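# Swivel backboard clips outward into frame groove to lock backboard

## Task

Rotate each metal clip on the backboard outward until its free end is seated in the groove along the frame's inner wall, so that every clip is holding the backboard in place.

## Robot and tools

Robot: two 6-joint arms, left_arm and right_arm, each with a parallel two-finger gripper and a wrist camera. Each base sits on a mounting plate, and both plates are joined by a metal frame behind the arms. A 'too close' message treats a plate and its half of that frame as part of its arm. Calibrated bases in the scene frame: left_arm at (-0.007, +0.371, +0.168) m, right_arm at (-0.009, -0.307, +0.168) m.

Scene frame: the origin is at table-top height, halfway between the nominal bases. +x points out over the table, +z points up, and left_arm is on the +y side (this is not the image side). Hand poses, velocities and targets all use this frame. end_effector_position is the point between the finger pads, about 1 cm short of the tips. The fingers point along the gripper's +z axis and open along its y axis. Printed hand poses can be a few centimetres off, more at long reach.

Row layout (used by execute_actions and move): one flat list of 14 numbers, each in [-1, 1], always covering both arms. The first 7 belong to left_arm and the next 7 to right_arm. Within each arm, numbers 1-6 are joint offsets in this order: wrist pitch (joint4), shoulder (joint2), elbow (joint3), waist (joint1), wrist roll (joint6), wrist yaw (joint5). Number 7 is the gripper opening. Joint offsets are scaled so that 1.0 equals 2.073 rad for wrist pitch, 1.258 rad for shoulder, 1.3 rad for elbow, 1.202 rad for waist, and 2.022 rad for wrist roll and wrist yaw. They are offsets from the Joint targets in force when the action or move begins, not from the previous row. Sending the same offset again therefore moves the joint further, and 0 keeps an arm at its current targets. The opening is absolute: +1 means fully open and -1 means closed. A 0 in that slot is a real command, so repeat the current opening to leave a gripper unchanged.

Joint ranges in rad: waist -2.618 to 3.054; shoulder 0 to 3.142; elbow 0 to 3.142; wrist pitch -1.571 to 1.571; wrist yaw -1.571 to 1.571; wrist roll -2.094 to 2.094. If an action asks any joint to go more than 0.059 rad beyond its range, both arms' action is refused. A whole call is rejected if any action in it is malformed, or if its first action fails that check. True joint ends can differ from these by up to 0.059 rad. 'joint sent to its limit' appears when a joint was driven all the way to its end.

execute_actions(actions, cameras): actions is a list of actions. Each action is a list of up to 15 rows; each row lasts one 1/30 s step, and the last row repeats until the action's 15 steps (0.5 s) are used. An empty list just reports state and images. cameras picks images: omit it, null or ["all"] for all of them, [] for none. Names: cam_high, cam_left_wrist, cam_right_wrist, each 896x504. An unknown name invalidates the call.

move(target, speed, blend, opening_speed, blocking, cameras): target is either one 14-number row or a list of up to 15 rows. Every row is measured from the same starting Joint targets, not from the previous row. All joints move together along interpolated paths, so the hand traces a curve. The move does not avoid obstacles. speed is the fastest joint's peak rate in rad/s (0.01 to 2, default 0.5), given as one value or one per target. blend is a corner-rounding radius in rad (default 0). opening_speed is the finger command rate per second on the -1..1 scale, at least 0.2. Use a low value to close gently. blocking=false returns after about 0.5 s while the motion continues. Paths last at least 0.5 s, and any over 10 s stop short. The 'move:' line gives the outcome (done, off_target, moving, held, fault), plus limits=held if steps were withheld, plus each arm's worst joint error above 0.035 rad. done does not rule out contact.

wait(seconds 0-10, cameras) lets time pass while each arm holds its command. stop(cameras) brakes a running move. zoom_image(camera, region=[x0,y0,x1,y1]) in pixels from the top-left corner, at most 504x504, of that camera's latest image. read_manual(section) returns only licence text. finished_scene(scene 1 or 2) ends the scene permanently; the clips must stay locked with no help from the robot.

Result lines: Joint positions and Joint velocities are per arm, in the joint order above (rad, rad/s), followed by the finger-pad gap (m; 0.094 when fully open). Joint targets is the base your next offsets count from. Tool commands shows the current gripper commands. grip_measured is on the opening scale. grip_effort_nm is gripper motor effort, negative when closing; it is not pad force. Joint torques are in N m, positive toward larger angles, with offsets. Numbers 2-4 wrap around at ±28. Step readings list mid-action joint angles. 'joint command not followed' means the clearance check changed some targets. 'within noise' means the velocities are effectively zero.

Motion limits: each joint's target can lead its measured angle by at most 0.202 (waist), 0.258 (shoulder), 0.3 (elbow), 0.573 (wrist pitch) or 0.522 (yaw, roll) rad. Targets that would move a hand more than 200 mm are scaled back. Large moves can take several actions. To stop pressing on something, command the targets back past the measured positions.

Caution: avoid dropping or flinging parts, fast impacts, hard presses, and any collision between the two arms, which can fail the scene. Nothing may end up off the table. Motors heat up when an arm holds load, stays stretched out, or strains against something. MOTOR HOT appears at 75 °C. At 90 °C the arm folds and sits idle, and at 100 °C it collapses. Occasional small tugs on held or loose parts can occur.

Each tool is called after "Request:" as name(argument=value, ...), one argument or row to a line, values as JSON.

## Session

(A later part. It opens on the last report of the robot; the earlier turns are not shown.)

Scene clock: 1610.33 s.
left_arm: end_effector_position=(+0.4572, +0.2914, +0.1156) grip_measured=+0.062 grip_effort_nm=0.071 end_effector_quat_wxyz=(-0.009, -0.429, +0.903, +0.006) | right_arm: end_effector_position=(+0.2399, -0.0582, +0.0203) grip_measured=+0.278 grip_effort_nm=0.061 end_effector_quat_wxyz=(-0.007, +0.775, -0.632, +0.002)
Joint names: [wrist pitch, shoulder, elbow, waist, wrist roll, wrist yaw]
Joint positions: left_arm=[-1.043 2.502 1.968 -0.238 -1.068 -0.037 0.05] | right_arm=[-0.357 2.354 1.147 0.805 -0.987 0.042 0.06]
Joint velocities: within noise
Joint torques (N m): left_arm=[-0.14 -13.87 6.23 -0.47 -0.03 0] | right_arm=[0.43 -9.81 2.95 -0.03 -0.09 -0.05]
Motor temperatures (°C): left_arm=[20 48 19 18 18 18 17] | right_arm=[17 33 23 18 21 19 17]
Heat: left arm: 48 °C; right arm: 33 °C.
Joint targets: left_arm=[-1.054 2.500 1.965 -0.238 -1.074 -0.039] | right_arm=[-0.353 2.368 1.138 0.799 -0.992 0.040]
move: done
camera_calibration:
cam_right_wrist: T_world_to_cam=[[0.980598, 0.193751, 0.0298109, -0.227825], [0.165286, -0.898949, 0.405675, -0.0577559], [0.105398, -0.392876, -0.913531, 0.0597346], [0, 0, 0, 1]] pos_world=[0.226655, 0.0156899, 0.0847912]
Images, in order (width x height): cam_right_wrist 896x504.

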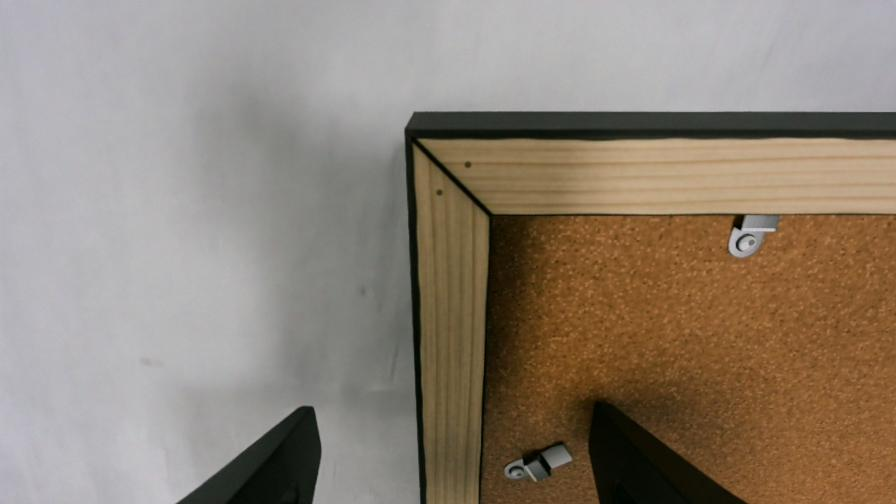

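Request:
move(
  target=[
    [0,0,0,0,0,0,0.064, -0.03,-0.04,0,0,0,0,0.28],
    [0,0,0,0,0,0,0.064, 0.0021,0.0037,0.0003,0,0,0,0.28],
  ],
  speed=0.2,
  cameras=["cam_right_wrist"],
)

Request:
zoom_image(
  camera="cam_right_wrist",
  region=[400, 340, 620, 504],
)

Scene clock: 1657.93 s.
left_arm: end_effector_position=(+0.4572, +0.2914, +0.1156) grip_measured=+0.062 grip_effort_nm=0.066 end_effector_quat_wxyz=(-0.009, -0.429, +0.903, +0.006) | right_arm: end_effector_position=(+0.2394, -0.0587, +0.0201) grip_measured=+0.278 grip_effort_nm=0.066 end_effector_quat_wxyz=(-0.006, +0.775, -0.632, +0.002)
Joint names: [wrist pitch, shoulder, elbow, waist, wrist roll, wrist yaw]
Joint positions: left_arm=[-1.043 2.502 1.968 -0.238 -1.068 -0.037 0.05] | right_arm=[-0.359 2.355 1.147 0.805 -0.987 0.042 0.06]
Joint velocities: within noise
Joint torques (N m): left_arm=[-0.14 -13.76 6.3 -0.35 -0.04 0.01] | right_arm=[0.49 -9.43 2.96 -0.03 -0.11 -0.02]
Motor temperatures (°C): left_arm=[20 49 19 18 18 18 17] | right_arm=[17 33 22 18 21 19 17]
Heat: left arm: 49 °C; right arm: 33 °C.
Joint targets: left_arm=[-1.054 2.500 1.965 -0.238 -1.074 -0.039] | right_arm=[-0.349 2.372 1.139 0.799 -0.992 0.040]
move: done
camera_calibration:
cam_right_wrist: T_world_to_cam=[[0.980636, 0.19393, 0.027283, -0.227119], [0.166267, -0.89805, 0.407261, -0.0582586], [0.103482, -0.394838, -0.912904, 0.0596732], [0, 0, 0, 1]] pos_world=[0.226233, 0.0152874, 0.0843989]
Images, in order (width x height): cam_right_wrist 896x504.

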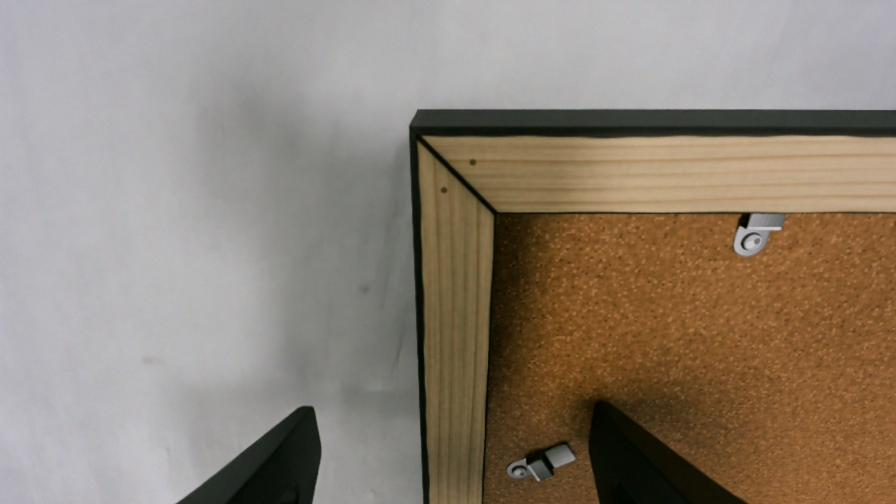

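Scaled by 2.291.

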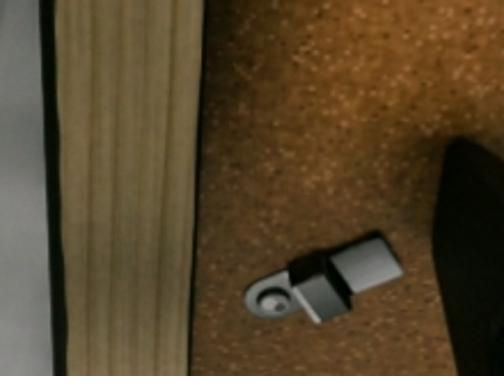

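Request:
move(
  target=[
    [0,0,0,0,0,0,0.064, -0.058,-0.0954,0,0,0,0,0.28],
    [0,0,0,0,0,0,0.064, 0.0058,-0.0568,-0.0358,-0.0287,-0.0171,-0.0297,0.28],
  ],
  speed=0.25,
  cameras=["cam_right_wrist"],
)

Request:
zoom_image(
  camera="cam_right_wrist",
  region=[400, 300, 640, 480],
)

Scene clock: 1723.27 s.
left_arm: end_effector_position=(+0.4572, +0.2914, +0.1156) grip_measured=+0.062 grip_effort_nm=0.071 end_effector_quat_wxyz=(-0.009, -0.429, +0.903, +0.006) | right_arm: end_effector_position=(+0.2424, -0.0623, +0.0352) grip_measured=+0.278 grip_effort_nm=0.061 end_effector_quat_wxyz=(-0.025, +0.774, -0.632, -0.018)
Joint names: [wrist pitch, shoulder, elbow, waist, wrist roll, wrist yaw]
Joint positions: left_arm=[-1.043 2.502 1.968 -0.238 -1.068 -0.037 0.05] | right_arm=[-0.347 2.287 1.102 0.77 -1.019 -0.003 0.06]
Joint velocities: within noise
Joint torques (N m): left_arm=[-0.13 -13.9 6.23 -0.49 -0.04 -0.01] | right_arm=[0.55 -9.52 3.08 -0.08 -0.12 -0.23]
Motor temperatures (°C): left_arm=[20 49 19 18 18 18 17] | right_arm=[17 33 22 18 21 19 17]
Heat: left arm: 49 °C; right arm: 33 °C.
Joint targets: left_arm=[-1.054 2.500 1.965 -0.238 -1.074 -0.039] | right_arm=[-0.337 2.301 1.092 0.764 -1.027 -0.020]
move: done
camera_calibration:
cam_right_wrist: T_world_to_cam=[[0.981212, 0.190398, 0.0311572, -0.230318], [0.167058, -0.919262, 0.35644, -0.067864], [0.096507, -0.344538, -0.933799, 0.0773433], [0, 0, 0, 1]] pos_world=[0.229864, 0.00811488, 0.103589]
Images, in order (width x height): cam_right_wrist 896x504.

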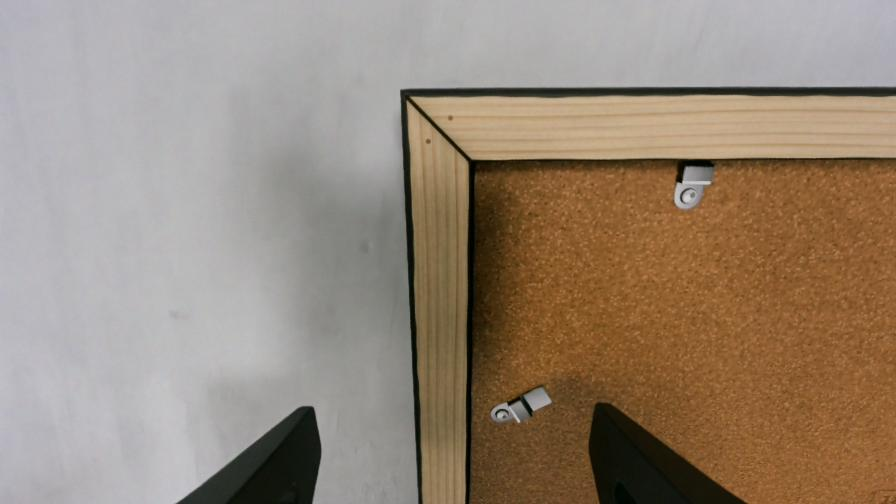

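Scaled by 2.100.

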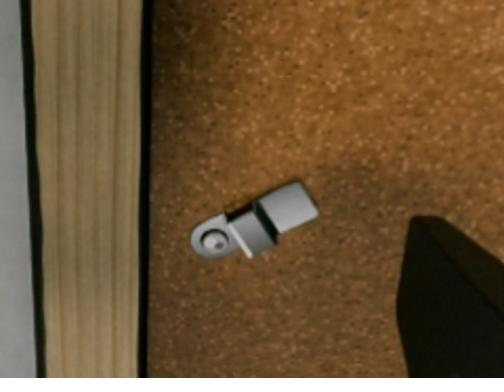

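Request:
move(
  target=[0,0,0,0,0,0,0.064, 0,0,0,0,0,-0.008,0.28],
  speed=0.3,
  cameras=[],
)

Scene clock: 1737.30 s.
left_arm: end_effector_position=(+0.4572, +0.2914, +0.1156) grip_measured=+0.062 grip_effort_nm=0.066 end_effector_quat_wxyz=(-0.009, -0.429, +0.903, +0.006) | right_arm: end_effector_position=(+0.2406, -0.0601, +0.0354) grip_measured=+0.278 grip_effort_nm=0.056 end_effector_quat_wxyz=(-0.026, +0.774, -0.632, -0.026)
Joint names: [wrist pitch, shoulder, elbow, waist, wrist roll, wrist yaw]
Joint positions: left_arm=[-1.043 2.502 1.968 -0.238 -1.068 -0.037 0.05] | right_arm=[-0.346 2.287 1.102 0.77 -1.02 -0.018 0.06]
Joint velocities: within noise
Joint torques (N m): left_arm=[-0.15 -13.79 6.28 -0.39 -0.03 0] | right_arm=[0.54 -9.5 3.04 -0.03 -0.11 -0.22]
Motor temperatures (°C): left_arm=[20 49 19 18 18 18 17] | right_arm=[17 33 22 18 21 19 17]
Heat: left arm: 49 °C; right arm: 33 °C.
Joint targets: left_arm=[-1.054 2.500 1.965 -0.238 -1.074 -0.039] | right_arm=[-0.337 2.301 1.092 0.764 -1.027 -0.036]
move: done
No camera images: "cameras" was empty.

Request:
move(
  target=[0,0,0,0,0,0,0.064, 0.0200,0.0314,0,0.0133,0,0,0.28],
  speed=0.15,
  cameras=["cam_right_wrist"],
)

Request:
zoom_image(
  camera="cam_right_wrist",
  region=[400, 340, 620, 504],
)

Scene clock: 1746.43 s.
left_arm: end_effector_position=(+0.4572, +0.2914, +0.1156) grip_measured=+0.062 grip_effort_nm=0.071 end_effector_quat_wxyz=(-0.009, -0.429, +0.903, +0.006) | right_arm: end_effector_position=(+0.2400, -0.0598, +0.0226) grip_measured=+0.278 grip_effort_nm=0.061 end_effector_quat_wxyz=(-0.027, +0.774, -0.632, -0.026)
Joint names: [wrist pitch, shoulder, elbow, waist, wrist roll, wrist yaw]
Joint positions: left_arm=[-1.043 2.502 1.968 -0.238 -1.068 -0.037 0.05] | right_arm=[-0.305 2.327 1.102 0.77 -1.02 -0.019 0.06]
Joint velocities: within noise
Joint torques (N m): left_arm=[-0.13 -13.89 6.35 -0.47 -0.07 0] | right_arm=[0.56 -9.63 2.88 1.44 -0.1 -0.23]
Motor temperatures (°C): left_arm=[20 49 19 18 18 18 17] | right_arm=[17 32 22 18 21 19 17]
Heat: left arm: 49 °C; right arm: 32 °C.
Joint targets: left_arm=[-1.054 2.500 1.965 -0.238 -1.074 -0.039] | right_arm=[-0.295 2.340 1.092 0.780 -1.027 -0.036]
move: done
camera_calibration:
cam_right_wrist: T_world_to_cam=[[0.981216, 0.191464, 0.0235977, -0.227812], [0.171997, -0.923659, 0.342448, -0.0617464], [0.0873626, -0.331956, -0.939241, 0.069682], [0, 0, 0, 1]] pos_world=[0.228065, 0.00971651, 0.0919689]
Images, in order (width x height): cam_right_wrist 896x504.

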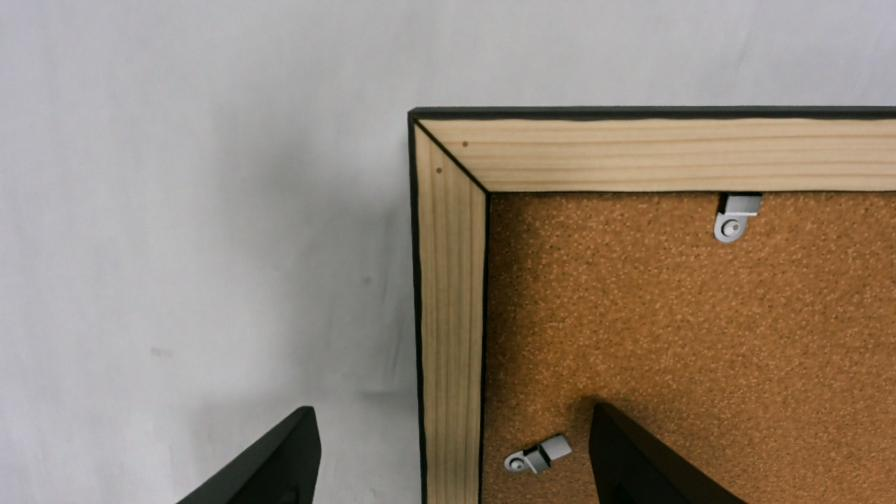

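Scaled by 2.291.

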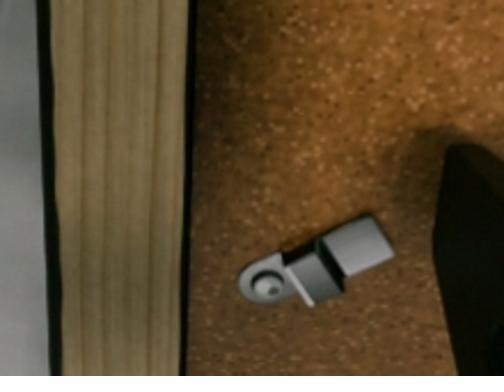

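Request:
move(
  target=[0,0,0,0,0,0,0.064, 0.0045,0.0074,0,-0.0083,0,0,0.28],
  speed=0.1,
  cameras=["cam_right_wrist"],
)

Request:
zoom_image(
  camera="cam_right_wrist",
  region=[400, 340, 620, 504],
)

Scene clock: 1755.27 s.
left_arm: end_effector_position=(+0.4572, +0.2914, +0.1156) grip_measured=+0.062 grip_effort_nm=0.076 end_effector_quat_wxyz=(-0.009, -0.429, +0.903, +0.006) | right_arm: end_effector_position=(+0.2400, -0.0596, +0.0202) grip_measured=+0.278 grip_effort_nm=0.061 end_effector_quat_wxyz=(-0.027, +0.774, -0.632, -0.026)
Joint names: [wrist pitch, shoulder, elbow, waist, wrist roll, wrist yaw]
Joint positions: left_arm=[-1.043 2.502 1.968 -0.238 -1.068 -0.037 0.05] | right_arm=[-0.297 2.334 1.102 0.77 -1.02 -0.019 0.06]
Joint velocities: within noise
Joint torques (N m): left_arm=[-0.15 -13.93 6.27 -0.5 -0.08 0.01] | right_arm=[0.58 -9.47 2.86 0.47 -0.11 -0.22]
Motor temperatures (°C): left_arm=[20 49 19 18 18 18 17] | right_arm=[17 32 22 18 21 19 17]
Heat: left arm: 49 °C; right arm: 32 °C.
Joint targets: left_arm=[-1.054 2.500 1.965 -0.238 -1.074 -0.039] | right_arm=[-0.286 2.350 1.092 0.770 -1.027 -0.036]
move: done
camera_calibration:
cam_right_wrist: T_world_to_cam=[[0.981204, 0.191401, 0.0245656, -0.227862], [0.17167, -0.923935, 0.341868, -0.06073], [0.0881308, -0.331225, -0.939427, 0.0674298], [0, 0, 0, 1]] pos_world=[0.228062, 0.00983698, 0.0897045]
Images, in order (width x height): cam_right_wrist 896x504.

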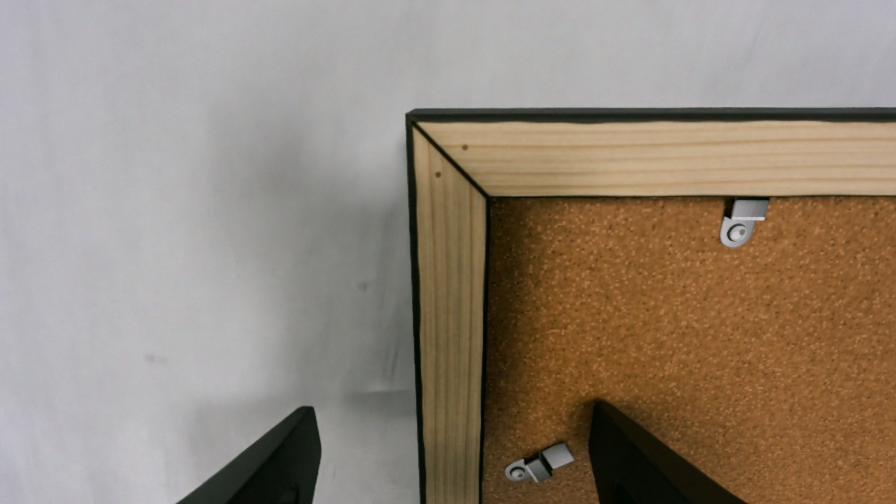

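Scaled by 2.291.

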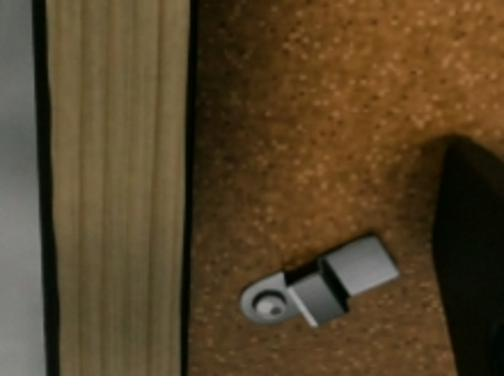

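Request:
move(
  target=[0,0,0,0,0,0,0.064, 0,0,0,0,0,0,-0.05],
  opening_speed=0.4,
  cameras=["cam_right_wrist"],
)

Request:
zoom_image(
  camera="cam_right_wrist",
  region=[400, 340, 620, 504],
)

Scene clock: 1763.60 s.
left_arm: end_effector_position=(+0.4572, +0.2914, +0.1156) grip_measured=+0.062 grip_effort_nm=0.066 end_effector_quat_wxyz=(-0.009, -0.429, +0.903, +0.006) | right_arm: end_effector_position=(+0.2414, -0.0583, +0.0203) grip_measured=-0.048 grip_effort_nm=-0.164 end_effector_quat_wxyz=(-0.031, +0.774, -0.632, -0.026)
Joint names: [wrist pitch, shoulder, elbow, waist, wrist roll, wrist yaw]
Joint positions: left_arm=[-1.043 2.502 1.968 -0.238 -1.068 -0.037 0.05] | right_arm=[-0.289 2.334 1.102 0.77 -1.02 -0.019 0.045]
Joint velocities: within noise
Joint torques (N m): left_arm=[-0.14 -13.78 6.17 -0.46 -0.05 0.01] | right_arm=[0.51 -9.5 2.84 0.47 -0.09 -0.22]
Motor temperatures (°C): left_arm=[20 49 19 18 18 18 17] | right_arm=[17 31 22 18 21 19 17]
Heat: left arm: 49 °C; right arm: 31 °C.
Joint targets: left_arm=[-1.054 2.500 1.965 -0.238 -1.074 -0.039] | right_arm=[-0.286 2.350 1.092 0.770 -1.027 -0.036]
move: done
camera_calibration:
cam_right_wrist: T_world_to_cam=[[0.981108, 0.19096, 0.0310169, -0.229604], [0.169502, -0.92576, 0.337991, -0.0593087], [0.093257, -0.326348, -0.940638, 0.0668967], [0, 0, 0, 1]] pos_world=[0.22908, 0.0107711, 0.090093]
Images, in order (width x height): cam_right_wrist 896x504.

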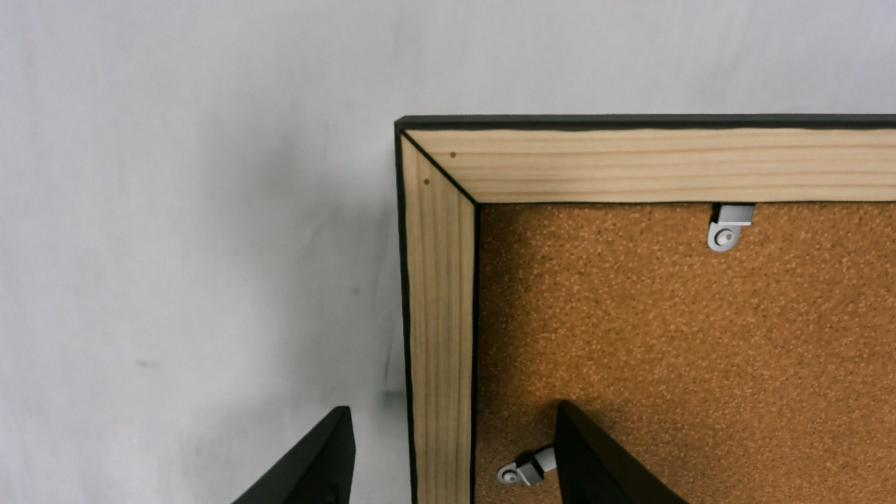

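Scaled by 2.291.

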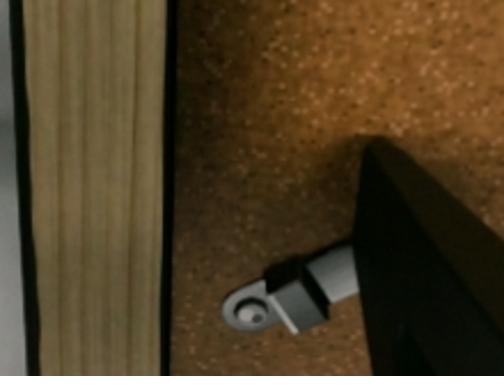

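Request:
move(
  target=[0,0,0,0,0,0,0.064, 0,0,0,0,0,0,-0.15],
  opening_speed=0.3,
  cameras=["cam_right_wrist"],
)

Request:
zoom_image(
  camera="cam_right_wrist",
  region=[400, 340, 620, 504],
)

Scene clock: 1771.07 s.
left_arm: end_effector_position=(+0.4572, +0.2914, +0.1156) grip_measured=+0.062 grip_effort_nm=0.071 end_effector_quat_wxyz=(-0.009, -0.429, +0.903, +0.006) | right_arm: end_effector_position=(+0.2422, -0.0576, +0.0204) grip_measured=-0.148 grip_effort_nm=-0.154 end_effector_quat_wxyz=(-0.033, +0.774, -0.631, -0.025)
Joint names: [wrist pitch, shoulder, elbow, waist, wrist roll, wrist yaw]
Joint positions: left_arm=[-1.043 2.502 1.968 -0.238 -1.068 -0.037 0.05] | right_arm=[-0.285 2.334 1.102 0.77 -1.02 -0.019 0.04]
Joint velocities: within noise
Joint torques (N m): left_arm=[-0.12 -13.71 6.39 -0.44 -0.06 -0.04] | right_arm=[0.46 -9.48 2.92 0.47 -0.1 -0.23]
Motor temperatures (°C): left_arm=[20 50 19 18 18 18 17] | right_arm=[17 31 22 18 21 19 17]
Heat: left arm: 50 °C; right arm: 31 °C.
Joint targets: left_arm=[-1.054 2.500 1.965 -0.238 -1.074 -0.039] | right_arm=[-0.286 2.350 1.092 0.770 -1.027 -0.036]
move: done
camera_calibration:
cam_right_wrist: T_world_to_cam=[[0.980965, 0.191076, 0.0345947, -0.23052], [0.16866, -0.92669, 0.335856, -0.0586052], [0.0962327, -0.323628, -0.941278, 0.0665616], [0, 0, 0, 1]] pos_world=[0.229611, 0.0112792, 0.0903106]
Images, in order (width x height): cam_right_wrist 896x504.

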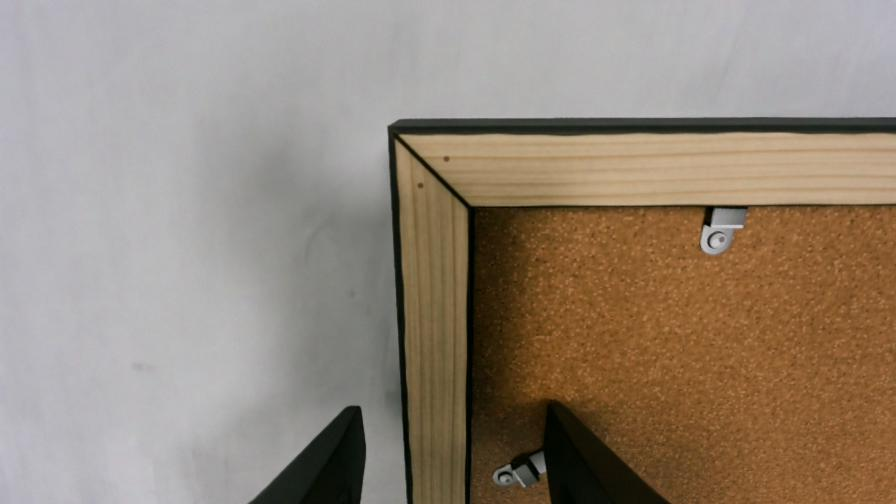

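Scaled by 2.291.

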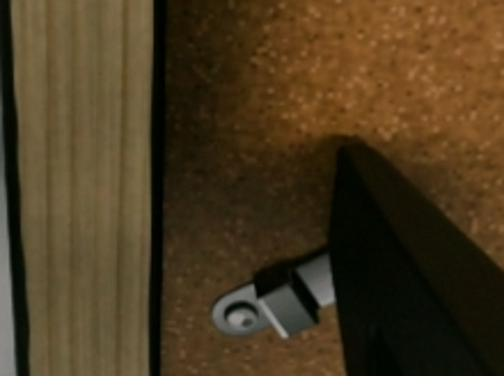

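Request:
move(
  target=[
    [0,0,0,0,0,0,0.064, -0.02,-0.016,0,0,0,0,0.28],
    [0,0,0,0,0,0,0.064, -0.041,-0.0385,0.0546,-0.0175,-0.0064,0,0.28],
    [0,0,0,0,0,0,0.064, -0.018,-0.0025,0.0546,-0.0175,-0.0064,0,0.28],
  ],
  speed=0.2,
  cameras=["cam_right_wrist"],
)

Request:
zoom_image(
  camera="cam_right_wrist",
  region=[340, 340, 600, 504],
)

Scene clock: 1788.43 s.
left_arm: end_effector_position=(+0.4572, +0.2914, +0.1156) grip_measured=+0.062 grip_effort_nm=0.071 end_effector_quat_wxyz=(-0.009, -0.429, +0.903, +0.006) | right_arm: end_effector_position=(+0.2518, -0.0564, +0.0264) grip_measured=+0.278 grip_effort_nm=0.066 end_effector_quat_wxyz=(-0.031, +0.773, -0.633, -0.026)
Joint names: [wrist pitch, shoulder, elbow, waist, wrist roll, wrist yaw]
Joint positions: left_arm=[-1.043 2.502 1.968 -0.238 -1.068 -0.037 0.05] | right_arm=[-0.333 2.334 1.145 0.755 -1.032 -0.02 0.06]
Joint velocities: within noise
Joint torques (N m): left_arm=[-0.18 -13.83 6.24 -0.61 -0.07 -0.02] | right_arm=[0.56 -9.98 5.01 0.02 -0.1 -0.23]
Motor temperatures (°C): left_arm=[20 50 19 18 18 18 17] | right_arm=[17 30 22 18 21 19 17]
Heat: left arm: 50 °C; right arm: 30 °C.
Joint targets: left_arm=[-1.054 2.500 1.965 -0.238 -1.074 -0.039] | right_arm=[-0.324 2.346 1.163 0.749 -1.039 -0.036]
move: done
camera_calibration:
cam_right_wrist: T_world_to_cam=[[0.981768, 0.187644, 0.0303577, -0.240681], [0.166571, -0.926226, 0.338171, -0.0606715], [0.0915737, -0.326948, -0.940595, 0.0725826], [0, 0, 0, 1]] pos_world=[0.239752, 0.0126975, 0.0960947]
Images, in order (width x height): cam_right_wrist 896x504.

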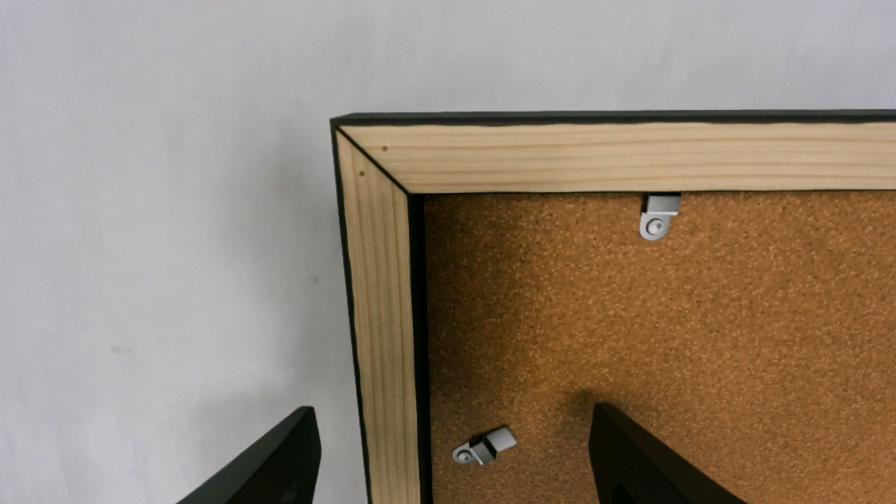

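Scaled by 1.938.

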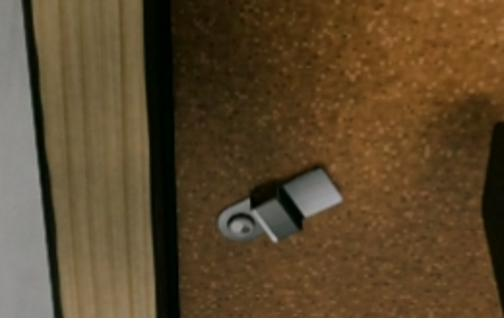

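Request:
move(
  target=[0,0,0,0,0,0,0.064, 0.0099,0.008,-0.0292,0.0153,0,0,-0.1],
  speed=0.15,
  opening_speed=0.4,
  cameras=["cam_right_wrist"],
)

Request:
zoom_image(
  camera="cam_right_wrist",
  region=[340, 340, 600, 504],
)

Scene clock: 1801.33 s.
left_arm: end_effector_position=(+0.4572, +0.2914, +0.1156) grip_measured=+0.062 grip_effort_nm=0.081 end_effector_quat_wxyz=(-0.009, -0.429, +0.903, +0.006) | right_arm: end_effector_position=(+0.2493, -0.0567, +0.0221) grip_measured=-0.098 grip_effort_nm=-0.159 end_effector_quat_wxyz=(-0.032, +0.775, -0.631, -0.026)
Joint names: [wrist pitch, shoulder, elbow, waist, wrist roll, wrist yaw]
Joint positions: left_arm=[-1.043 2.502 1.968 -0.238 -1.068 -0.037 0.05] | right_arm=[-0.312 2.343 1.134 0.759 -1.033 -0.02 0.042]
Joint velocities: within noise
Joint torques (N m): left_arm=[-0.15 -13.89 6.34 -0.29 -0.05 0] | right_arm=[0.58 -9.84 2.99 1.37 -0.1 -0.21]
Motor temperatures (°C): left_arm=[20 50 19 18 18 18 17] | right_arm=[17 30 23 18 21 19 17]
Heat: left arm: 50 °C; right arm: 30 °C.
Joint targets: left_arm=[-1.054 2.500 1.965 -0.238 -1.074 -0.039] | right_arm=[-0.303 2.356 1.125 0.768 -1.040 -0.036]
move: done
camera_calibration:
cam_right_wrist: T_world_to_cam=[[0.980871, 0.192037, 0.0318576, -0.237567], [0.170306, -0.925843, 0.337359, -0.0599032], [0.0942804, -0.32548, -0.940837, 0.0681157], [0, 0, 0, 1]] pos_world=[0.236802, 0.0123309, 0.091863]
Images, in order (width x height): cam_right_wrist 896x504.

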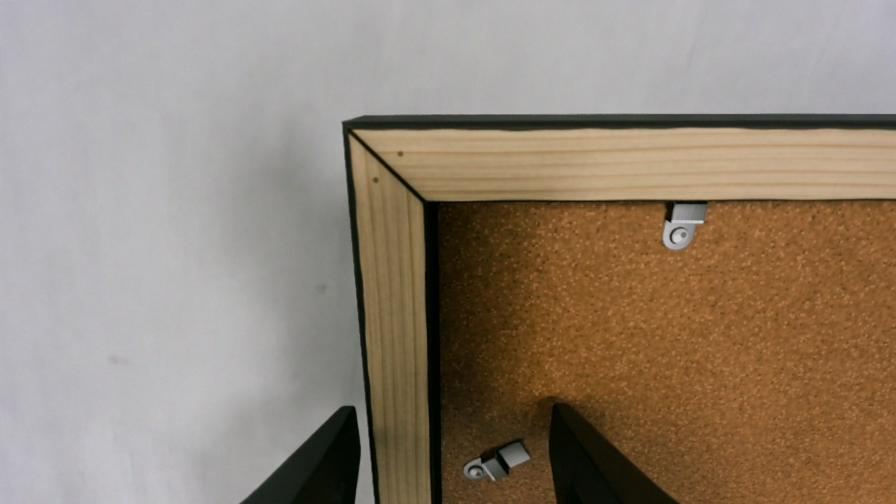

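Scaled by 1.938.

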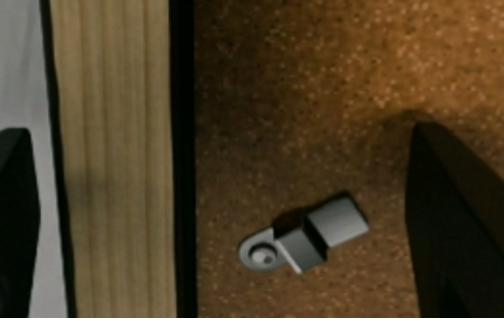

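Request:
move(
  target=[
    [0,0,0,0,0,0,0.064, 0.0036,0.006,0,-0.0067,0,0,-0.1],
    [0,0,0,0,0,0,0.064, 0.0036,0.006,0,-0.0067,0,0,-0.3],
  ],
  speed=0.15,
  opening_speed=0.3,
  cameras=["cam_right_wrist"],
)

Request:
zoom_image(
  camera="cam_right_wrist",
  region=[340, 340, 600, 504],
)

Scene clock: 1810.73 s.
left_arm: end_effector_position=(+0.4572, +0.2914, +0.1156) grip_measured=+0.062 grip_effort_nm=0.076 end_effector_quat_wxyz=(-0.009, -0.429, +0.903, +0.006) | right_arm: end_effector_position=(+0.2493, -0.0559, +0.0203) grip_measured=-0.297 grip_effort_nm=-0.178 end_effector_quat_wxyz=(-0.033, +0.775, -0.631, -0.027)
Joint names: [wrist pitch, shoulder, elbow, waist, wrist roll, wrist yaw]
Joint positions: left_arm=[-1.043 2.502 1.968 -0.238 -1.068 -0.037 0.05] | right_arm=[-0.304 2.349 1.134 0.759 -1.033 -0.023 0.033]
Joint velocities: within noise
Joint torques (N m): left_arm=[-0.15 -13.79 6.3 -0.39 -0.02 0] | right_arm=[0.56 -9.62 2.97 0.58 -0.11 -0.19]
Motor temperatures (°C): left_arm=[20 50 19 18 18 18 17] | right_arm=[17 31 23 18 21 19 17]
Heat: left arm: 50 °C; right arm: 31 °C.
Joint targets: left_arm=[-1.054 2.500 1.965 -0.238 -1.074 -0.039] | right_arm=[-0.296 2.364 1.125 0.759 -1.040 -0.036]
move: done
camera_calibration:
cam_right_wrist: T_world_to_cam=[[0.980857, 0.191958, 0.0327485, -0.23772], [0.17029, -0.927101, 0.333893, -0.0585738], [0.0944548, -0.321925, -0.942042, 0.0668483], [0, 0, 0, 1]] pos_world=[0.23683, 0.0128486, 0.0903163]
Images, in order (width x height): cam_right_wrist 896x504.

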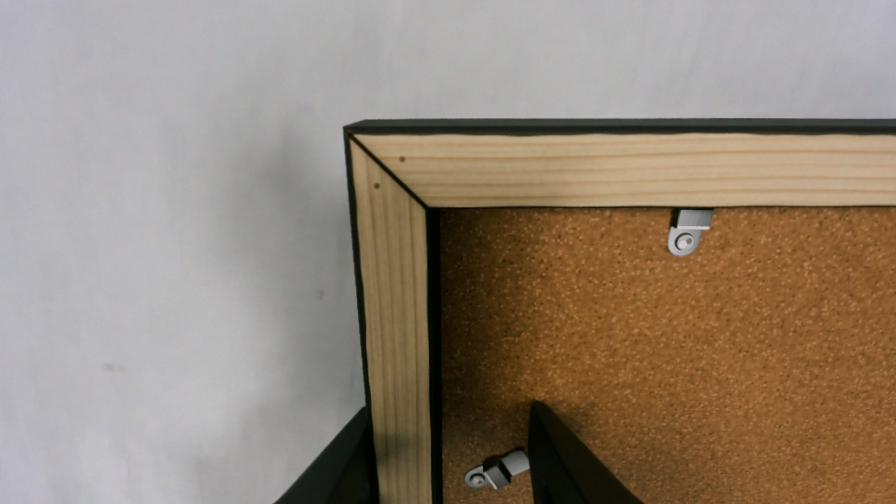

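Scaled by 1.938.

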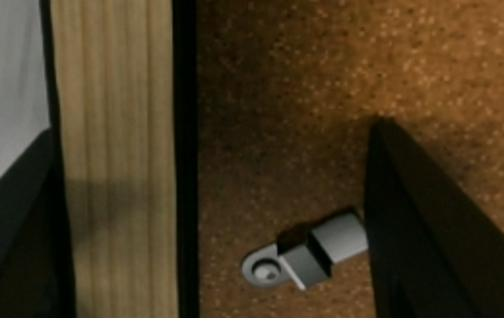

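Request:
move(
  target=[0,0,0,0,0,0,0.064, 0,0,0,0,0,0,-0.4],
  opening_speed=0.3,
  cameras=["cam_right_wrist"],
)

Request:
zoom_image(
  camera="cam_right_wrist",
  region=[340, 340, 600, 504],
)

Scene clock: 1817.03 s.
left_arm: end_effector_position=(+0.4572, +0.2914, +0.1156) grip_measured=+0.062 grip_effort_nm=0.066 end_effector_quat_wxyz=(-0.009, -0.429, +0.903, +0.006) | right_arm: end_effector_position=(+0.2488, -0.0555, +0.0203) grip_measured=-0.396 grip_effort_nm=-0.237 end_effector_quat_wxyz=(-0.033, +0.776, -0.629, -0.028)
Joint names: [wrist pitch, shoulder, elbow, waist, wrist roll, wrist yaw]
Joint positions: left_arm=[-1.043 2.502 1.968 -0.238 -1.068 -0.037 0.05] | right_arm=[-0.304 2.349 1.134 0.759 -1.037 -0.026 0.028]
Joint velocities: within noise
Joint torques (N m): left_arm=[-0.13 -13.94 6.37 -0.39 -0.06 -0.01] | right_arm=[0.57 -9.62 3 0.57 -0.06 -0.16]
Motor temperatures (°C): left_arm=[20 50 19 18 18 18 17] | right_arm=[17 31 22 18 21 19 17]
Heat: left arm: 50 °C; right arm: 31 °C.
Joint targets: left_arm=[-1.054 2.500 1.965 -0.238 -1.074 -0.039] | right_arm=[-0.295 2.364 1.125 0.759 -1.039 -0.036]
move: done
camera_calibration:
cam_right_wrist: T_world_to_cam=[[0.980075, 0.196193, 0.0310034, -0.236857], [0.175105, -0.9271, 0.331396, -0.0592925], [0.0937607, -0.319364, -0.942982, 0.0673838], [0, 0, 0, 1]] pos_world=[0.236202, 0.0130194, 0.0905344]
Images, in order (width x height): cam_right_wrist 896x504.

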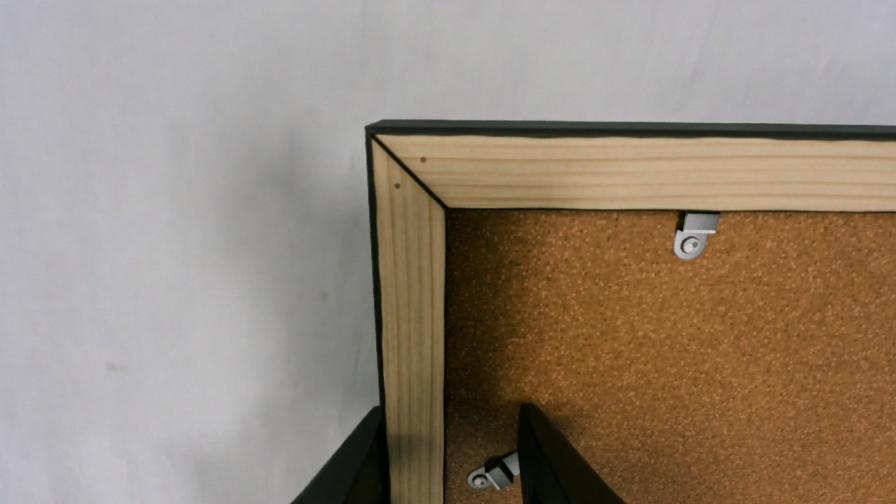

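Scaled by 1.938.

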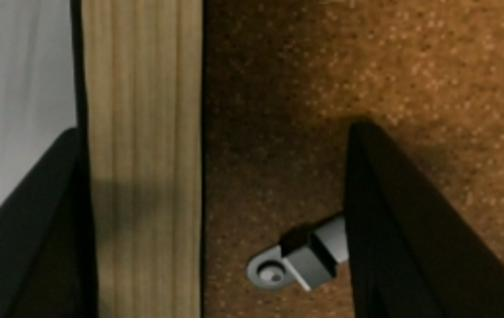

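Request:
move(
  target=[0,0,0,0,0,0,0.064, 0,0,0,0,0,0,-0.48],
  opening_speed=0.3,
  cameras=["cam_right_wrist"],
)

Request:
zoom_image(
  camera="cam_right_wrist",
  region=[340, 340, 600, 504],
)

Scene clock: 1824.50 s.
left_arm: end_effector_position=(+0.4572, +0.2914, +0.1156) grip_measured=+0.062 grip_effort_nm=0.071 end_effector_quat_wxyz=(-0.009, -0.429, +0.903, +0.006) | right_arm: end_effector_position=(+0.2479, -0.0549, +0.0204) grip_measured=-0.478 grip_effort_nm=-0.173 end_effector_quat_wxyz=(-0.033, +0.777, -0.628, -0.031)
Joint names: [wrist pitch, shoulder, elbow, waist, wrist roll, wrist yaw]
Joint positions: left_arm=[-1.043 2.502 1.968 -0.238 -1.068 -0.037 0.05] | right_arm=[-0.306 2.349 1.134 0.759 -1.039 -0.032 0.025]
Joint velocities: within noise
Joint torques (N m): left_arm=[-0.14 -13.83 6.23 -0.54 -0.07 -0.02] | right_arm=[0.58 -9.65 3.02 0.57 -0.04 -0.11]
Motor temperatures (°C): left_arm=[20 50 19 18 18 18 17] | right_arm=[17 31 22 18 21 19 17]
Heat: left arm: 50 °C; right arm: 31 °C.
Joint targets: left_arm=[-1.054 2.500 1.965 -0.238 -1.074 -0.039] | right_arm=[-0.295 2.364 1.125 0.759 -1.040 -0.036]
move: done
camera_calibration:
cam_right_wrist: T_world_to_cam=[[0.979762, 0.198329, 0.0270558, -0.235777], [0.178803, -0.927926, 0.327083, -0.0594579], [0.0899758, -0.315626, -0.944608, 0.0688984], [0, 0, 0, 1]] pos_world=[0.235437, 0.013335, 0.0909088]
Images, in order (width x height): cam_right_wrist 896x504.

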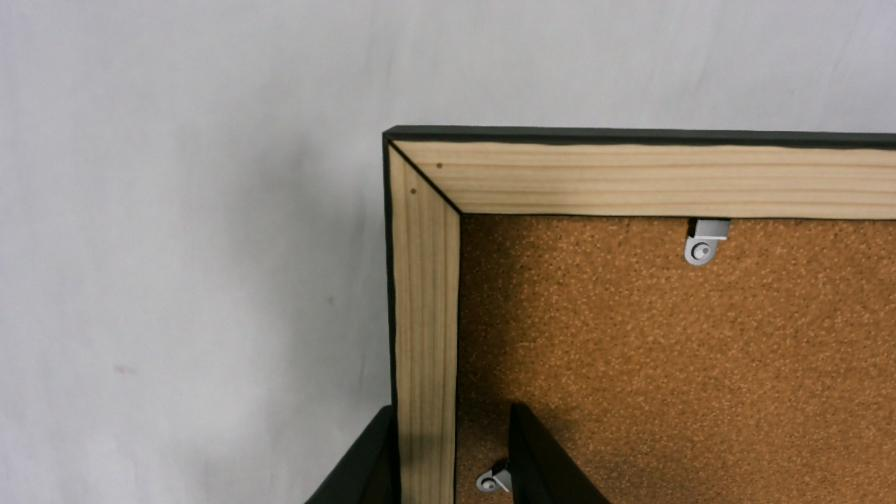

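Scaled by 1.938.

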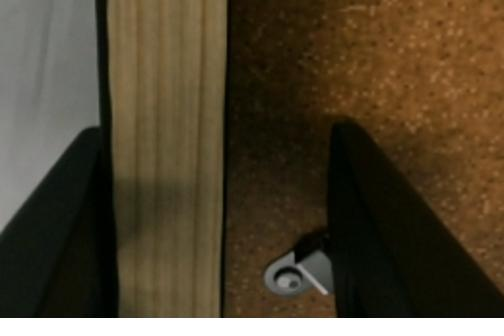

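Request:
move(
  target=[0,0,0,0,0,0,0.064, 0,0,0,0,0,0,-0.56],
  opening_speed=0.3,
  cameras=["cam_right_wrist"],
)

Request:
zoom_image(
  camera="cam_right_wrist",
  region=[340, 340, 600, 504],
)

Scene clock: 1827.87 s.
left_arm: end_effector_position=(+0.4572, +0.2914, +0.1156) grip_measured=+0.062 grip_effort_nm=0.071 end_effector_quat_wxyz=(-0.009, -0.429, +0.903, +0.006) | right_arm: end_effector_position=(+0.2477, -0.0550, +0.0203) grip_measured=-0.557 grip_effort_nm=-0.183 end_effector_quat_wxyz=(-0.033, +0.777, -0.628, -0.032)
Joint names: [wrist pitch, shoulder, elbow, waist, wrist roll, wrist yaw]
Joint positions: left_arm=[-1.043 2.502 1.968 -0.238 -1.068 -0.037 0.05] | right_arm=[-0.306 2.349 1.134 0.759 -1.039 -0.033 0.021]
Joint velocities: within noise
Joint torques (N m): left_arm=[-0.11 -13.93 6.11 -0.27 -0.05 -0.01] | right_arm=[0.58 -9.62 3.02 0.55 -0.05 -0.1]
Motor temperatures (°C): left_arm=[20 50 19 18 18 18 17] | right_arm=[17 31 22 18 21 19 17]
Heat: left arm: 50 °C; right arm: 31 °C.
Joint targets: left_arm=[-1.054 2.500 1.965 -0.238 -1.074 -0.039] | right_arm=[-0.295 2.364 1.125 0.759 -1.040 -0.036]
move: done
camera_calibration:
cam_right_wrist: T_world_to_cam=[[0.979774, 0.198385, 0.0262073, -0.235562], [0.179119, -0.92784, 0.327153, -0.0595698], [0.0892186, -0.315842, -0.944608, 0.069061], [0, 0, 0, 1]] pos_world=[0.235306, 0.0132731, 0.0908975]
Images, in order (width x height): cam_right_wrist 896x504.

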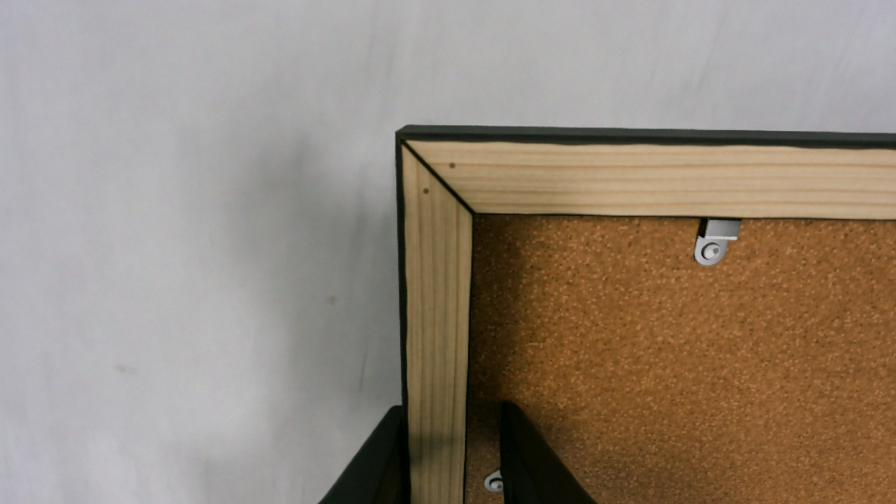

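Scaled by 1.938.

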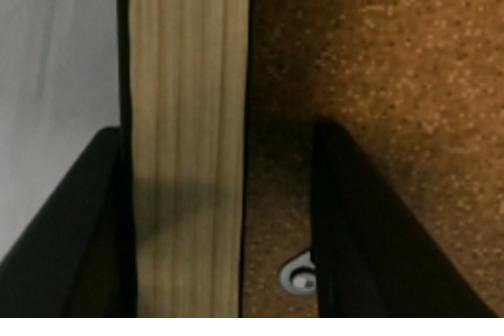

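Request:
move(
  target=[0,0,0,0,0,0,0.064, 0,0,0,0,0,0,-0.64],
  opening_speed=0.3,
  cameras=["cam_right_wrist"],
)

Request:
zoom_image(
  camera="cam_right_wrist",
  region=[340, 340, 600, 504],
)

Scene clock: 1831.97 s.
left_arm: end_effector_position=(+0.4572, +0.2914, +0.1156) grip_measured=+0.062 grip_effort_nm=0.066 end_effector_quat_wxyz=(-0.009, -0.429, +0.903, +0.006) | right_arm: end_effector_position=(+0.2475, -0.0550, +0.0203) grip_measured=-0.637 grip_effort_nm=-0.183 end_effector_quat_wxyz=(-0.032, +0.777, -0.628, -0.032)
Joint names: [wrist pitch, shoulder, elbow, waist, wrist roll, wrist yaw]
Joint positions: left_arm=[-1.043 2.502 1.968 -0.238 -1.068 -0.037 0.05] | right_arm=[-0.307 2.349 1.134 0.759 -1.039 -0.033 0.017]
Joint velocities: within noise
Joint torques (N m): left_arm=[-0.17 -13.83 6.37 -0.58 -0.05 -0.02] | right_arm=[0.58 -9.63 2.97 0.55 -0.03 -0.09]
Motor temperatures (°C): left_arm=[20 50 19 18 18 18 17] | right_arm=[17 31 22 18 21 19 17]
Heat: left arm: 50 °C; right arm: 31 °C.
Joint targets: left_arm=[-1.054 2.500 1.965 -0.238 -1.074 -0.039] | right_arm=[-0.296 2.364 1.125 0.759 -1.040 -0.036]
move: done
camera_calibration:
cam_right_wrist: T_world_to_cam=[[0.979785, 0.198442, 0.0253587, -0.235346], [0.179434, -0.927754, 0.327224, -0.0596817], [0.0884614, -0.316058, -0.944607, 0.0692235], [0, 0, 0, 1]] pos_world=[0.235174, 0.0132112, 0.0908863]
Images, in order (width x height): cam_right_wrist 896x504.

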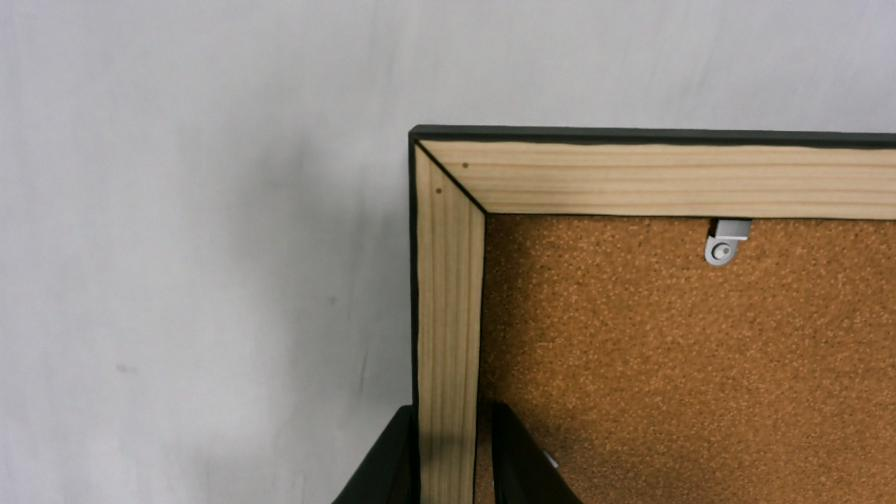

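Scaled by 1.938.

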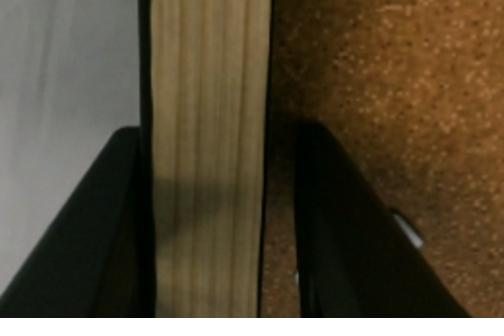

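Request:
zoom_image(
  camera="cam_right_wrist",
  region=[460, 380, 600, 504],
)

Scaled by 3.600.

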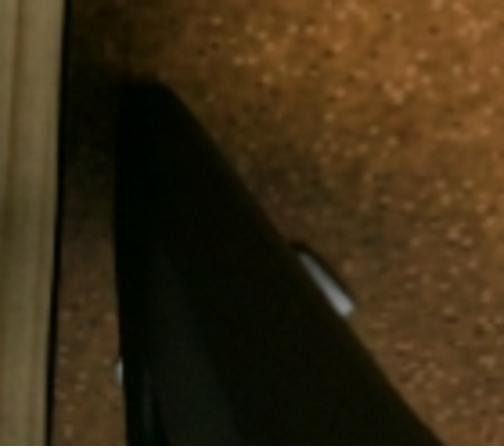

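Request:
move(
  target=[
    [0,0,0,0,0,0,0.064, -0.024,-0.040,0,0,0,0,-0.62],
    [0,0,0,0,0,0,0.064, -0.02,-0.032,0,0,0,0,0.28],
  ],
  speed=0.15,
  opening_speed=0.6,
  cameras=["cam_right_wrist"],
)

Request:
zoom_image(
  camera="cam_right_wrist",
  region=[400, 340, 620, 504],
)

Scene clock: 1913.07 s.
left_arm: end_effector_position=(+0.4572, +0.2914, +0.1156) grip_measured=+0.062 grip_effort_nm=0.076 end_effector_quat_wxyz=(-0.009, -0.429, +0.903, +0.006) | right_arm: end_effector_position=(+0.2385, -0.0615, +0.0212) grip_measured=+0.278 grip_effort_nm=0.081 end_effector_quat_wxyz=(-0.011, +0.777, -0.629, -0.039)
Joint names: [wrist pitch, shoulder, elbow, waist, wrist roll, wrist yaw]
Joint positions: left_arm=[-1.043 2.502 1.968 -0.238 -1.068 -0.037 0.05] | right_arm=[-0.355 2.345 1.134 0.759 -1.039 -0.041 0.06]
Joint velocities: within noise
Joint torques (N m): left_arm=[-0.13 -13.83 6.3 -0.47 -0.04 -0.01] | right_arm=[0.58 -13 2.96 0.55 -0.05 -0.03]
Motor temperatures (°C): left_arm=[20 51 19 18 18 18 17] | right_arm=[17 31 22 18 21 19 17]
Heat: left arm: 51 °C; right arm: 31 °C.
Joint targets: left_arm=[-1.054 2.500 1.965 -0.238 -1.074 -0.039] | right_arm=[-0.337 2.324 1.125 0.759 -1.040 -0.036]
move: done
camera_calibration:
cam_right_wrist: T_world_to_cam=[[0.979546, 0.200518, -0.0167859, -0.224166], [0.194032, -0.919168, 0.342757, -0.0676371], [0.0532999, -0.339003, -0.939274, 0.0756664], [0, 0, 0, 1]] pos_world=[0.228672, 0.0084306, 0.0904917]
Images, in order (width x height): cam_right_wrist 896x504.

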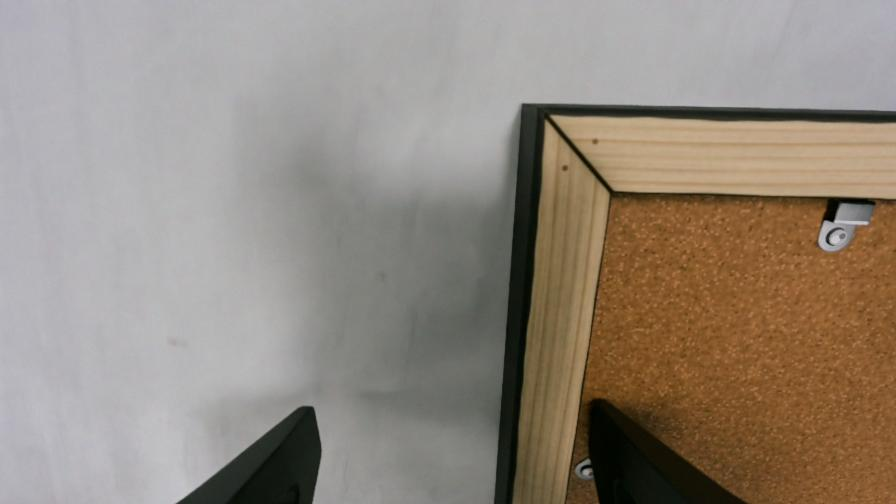

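Scaled by 2.291.

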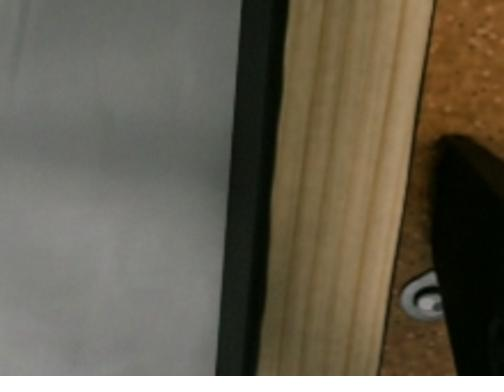

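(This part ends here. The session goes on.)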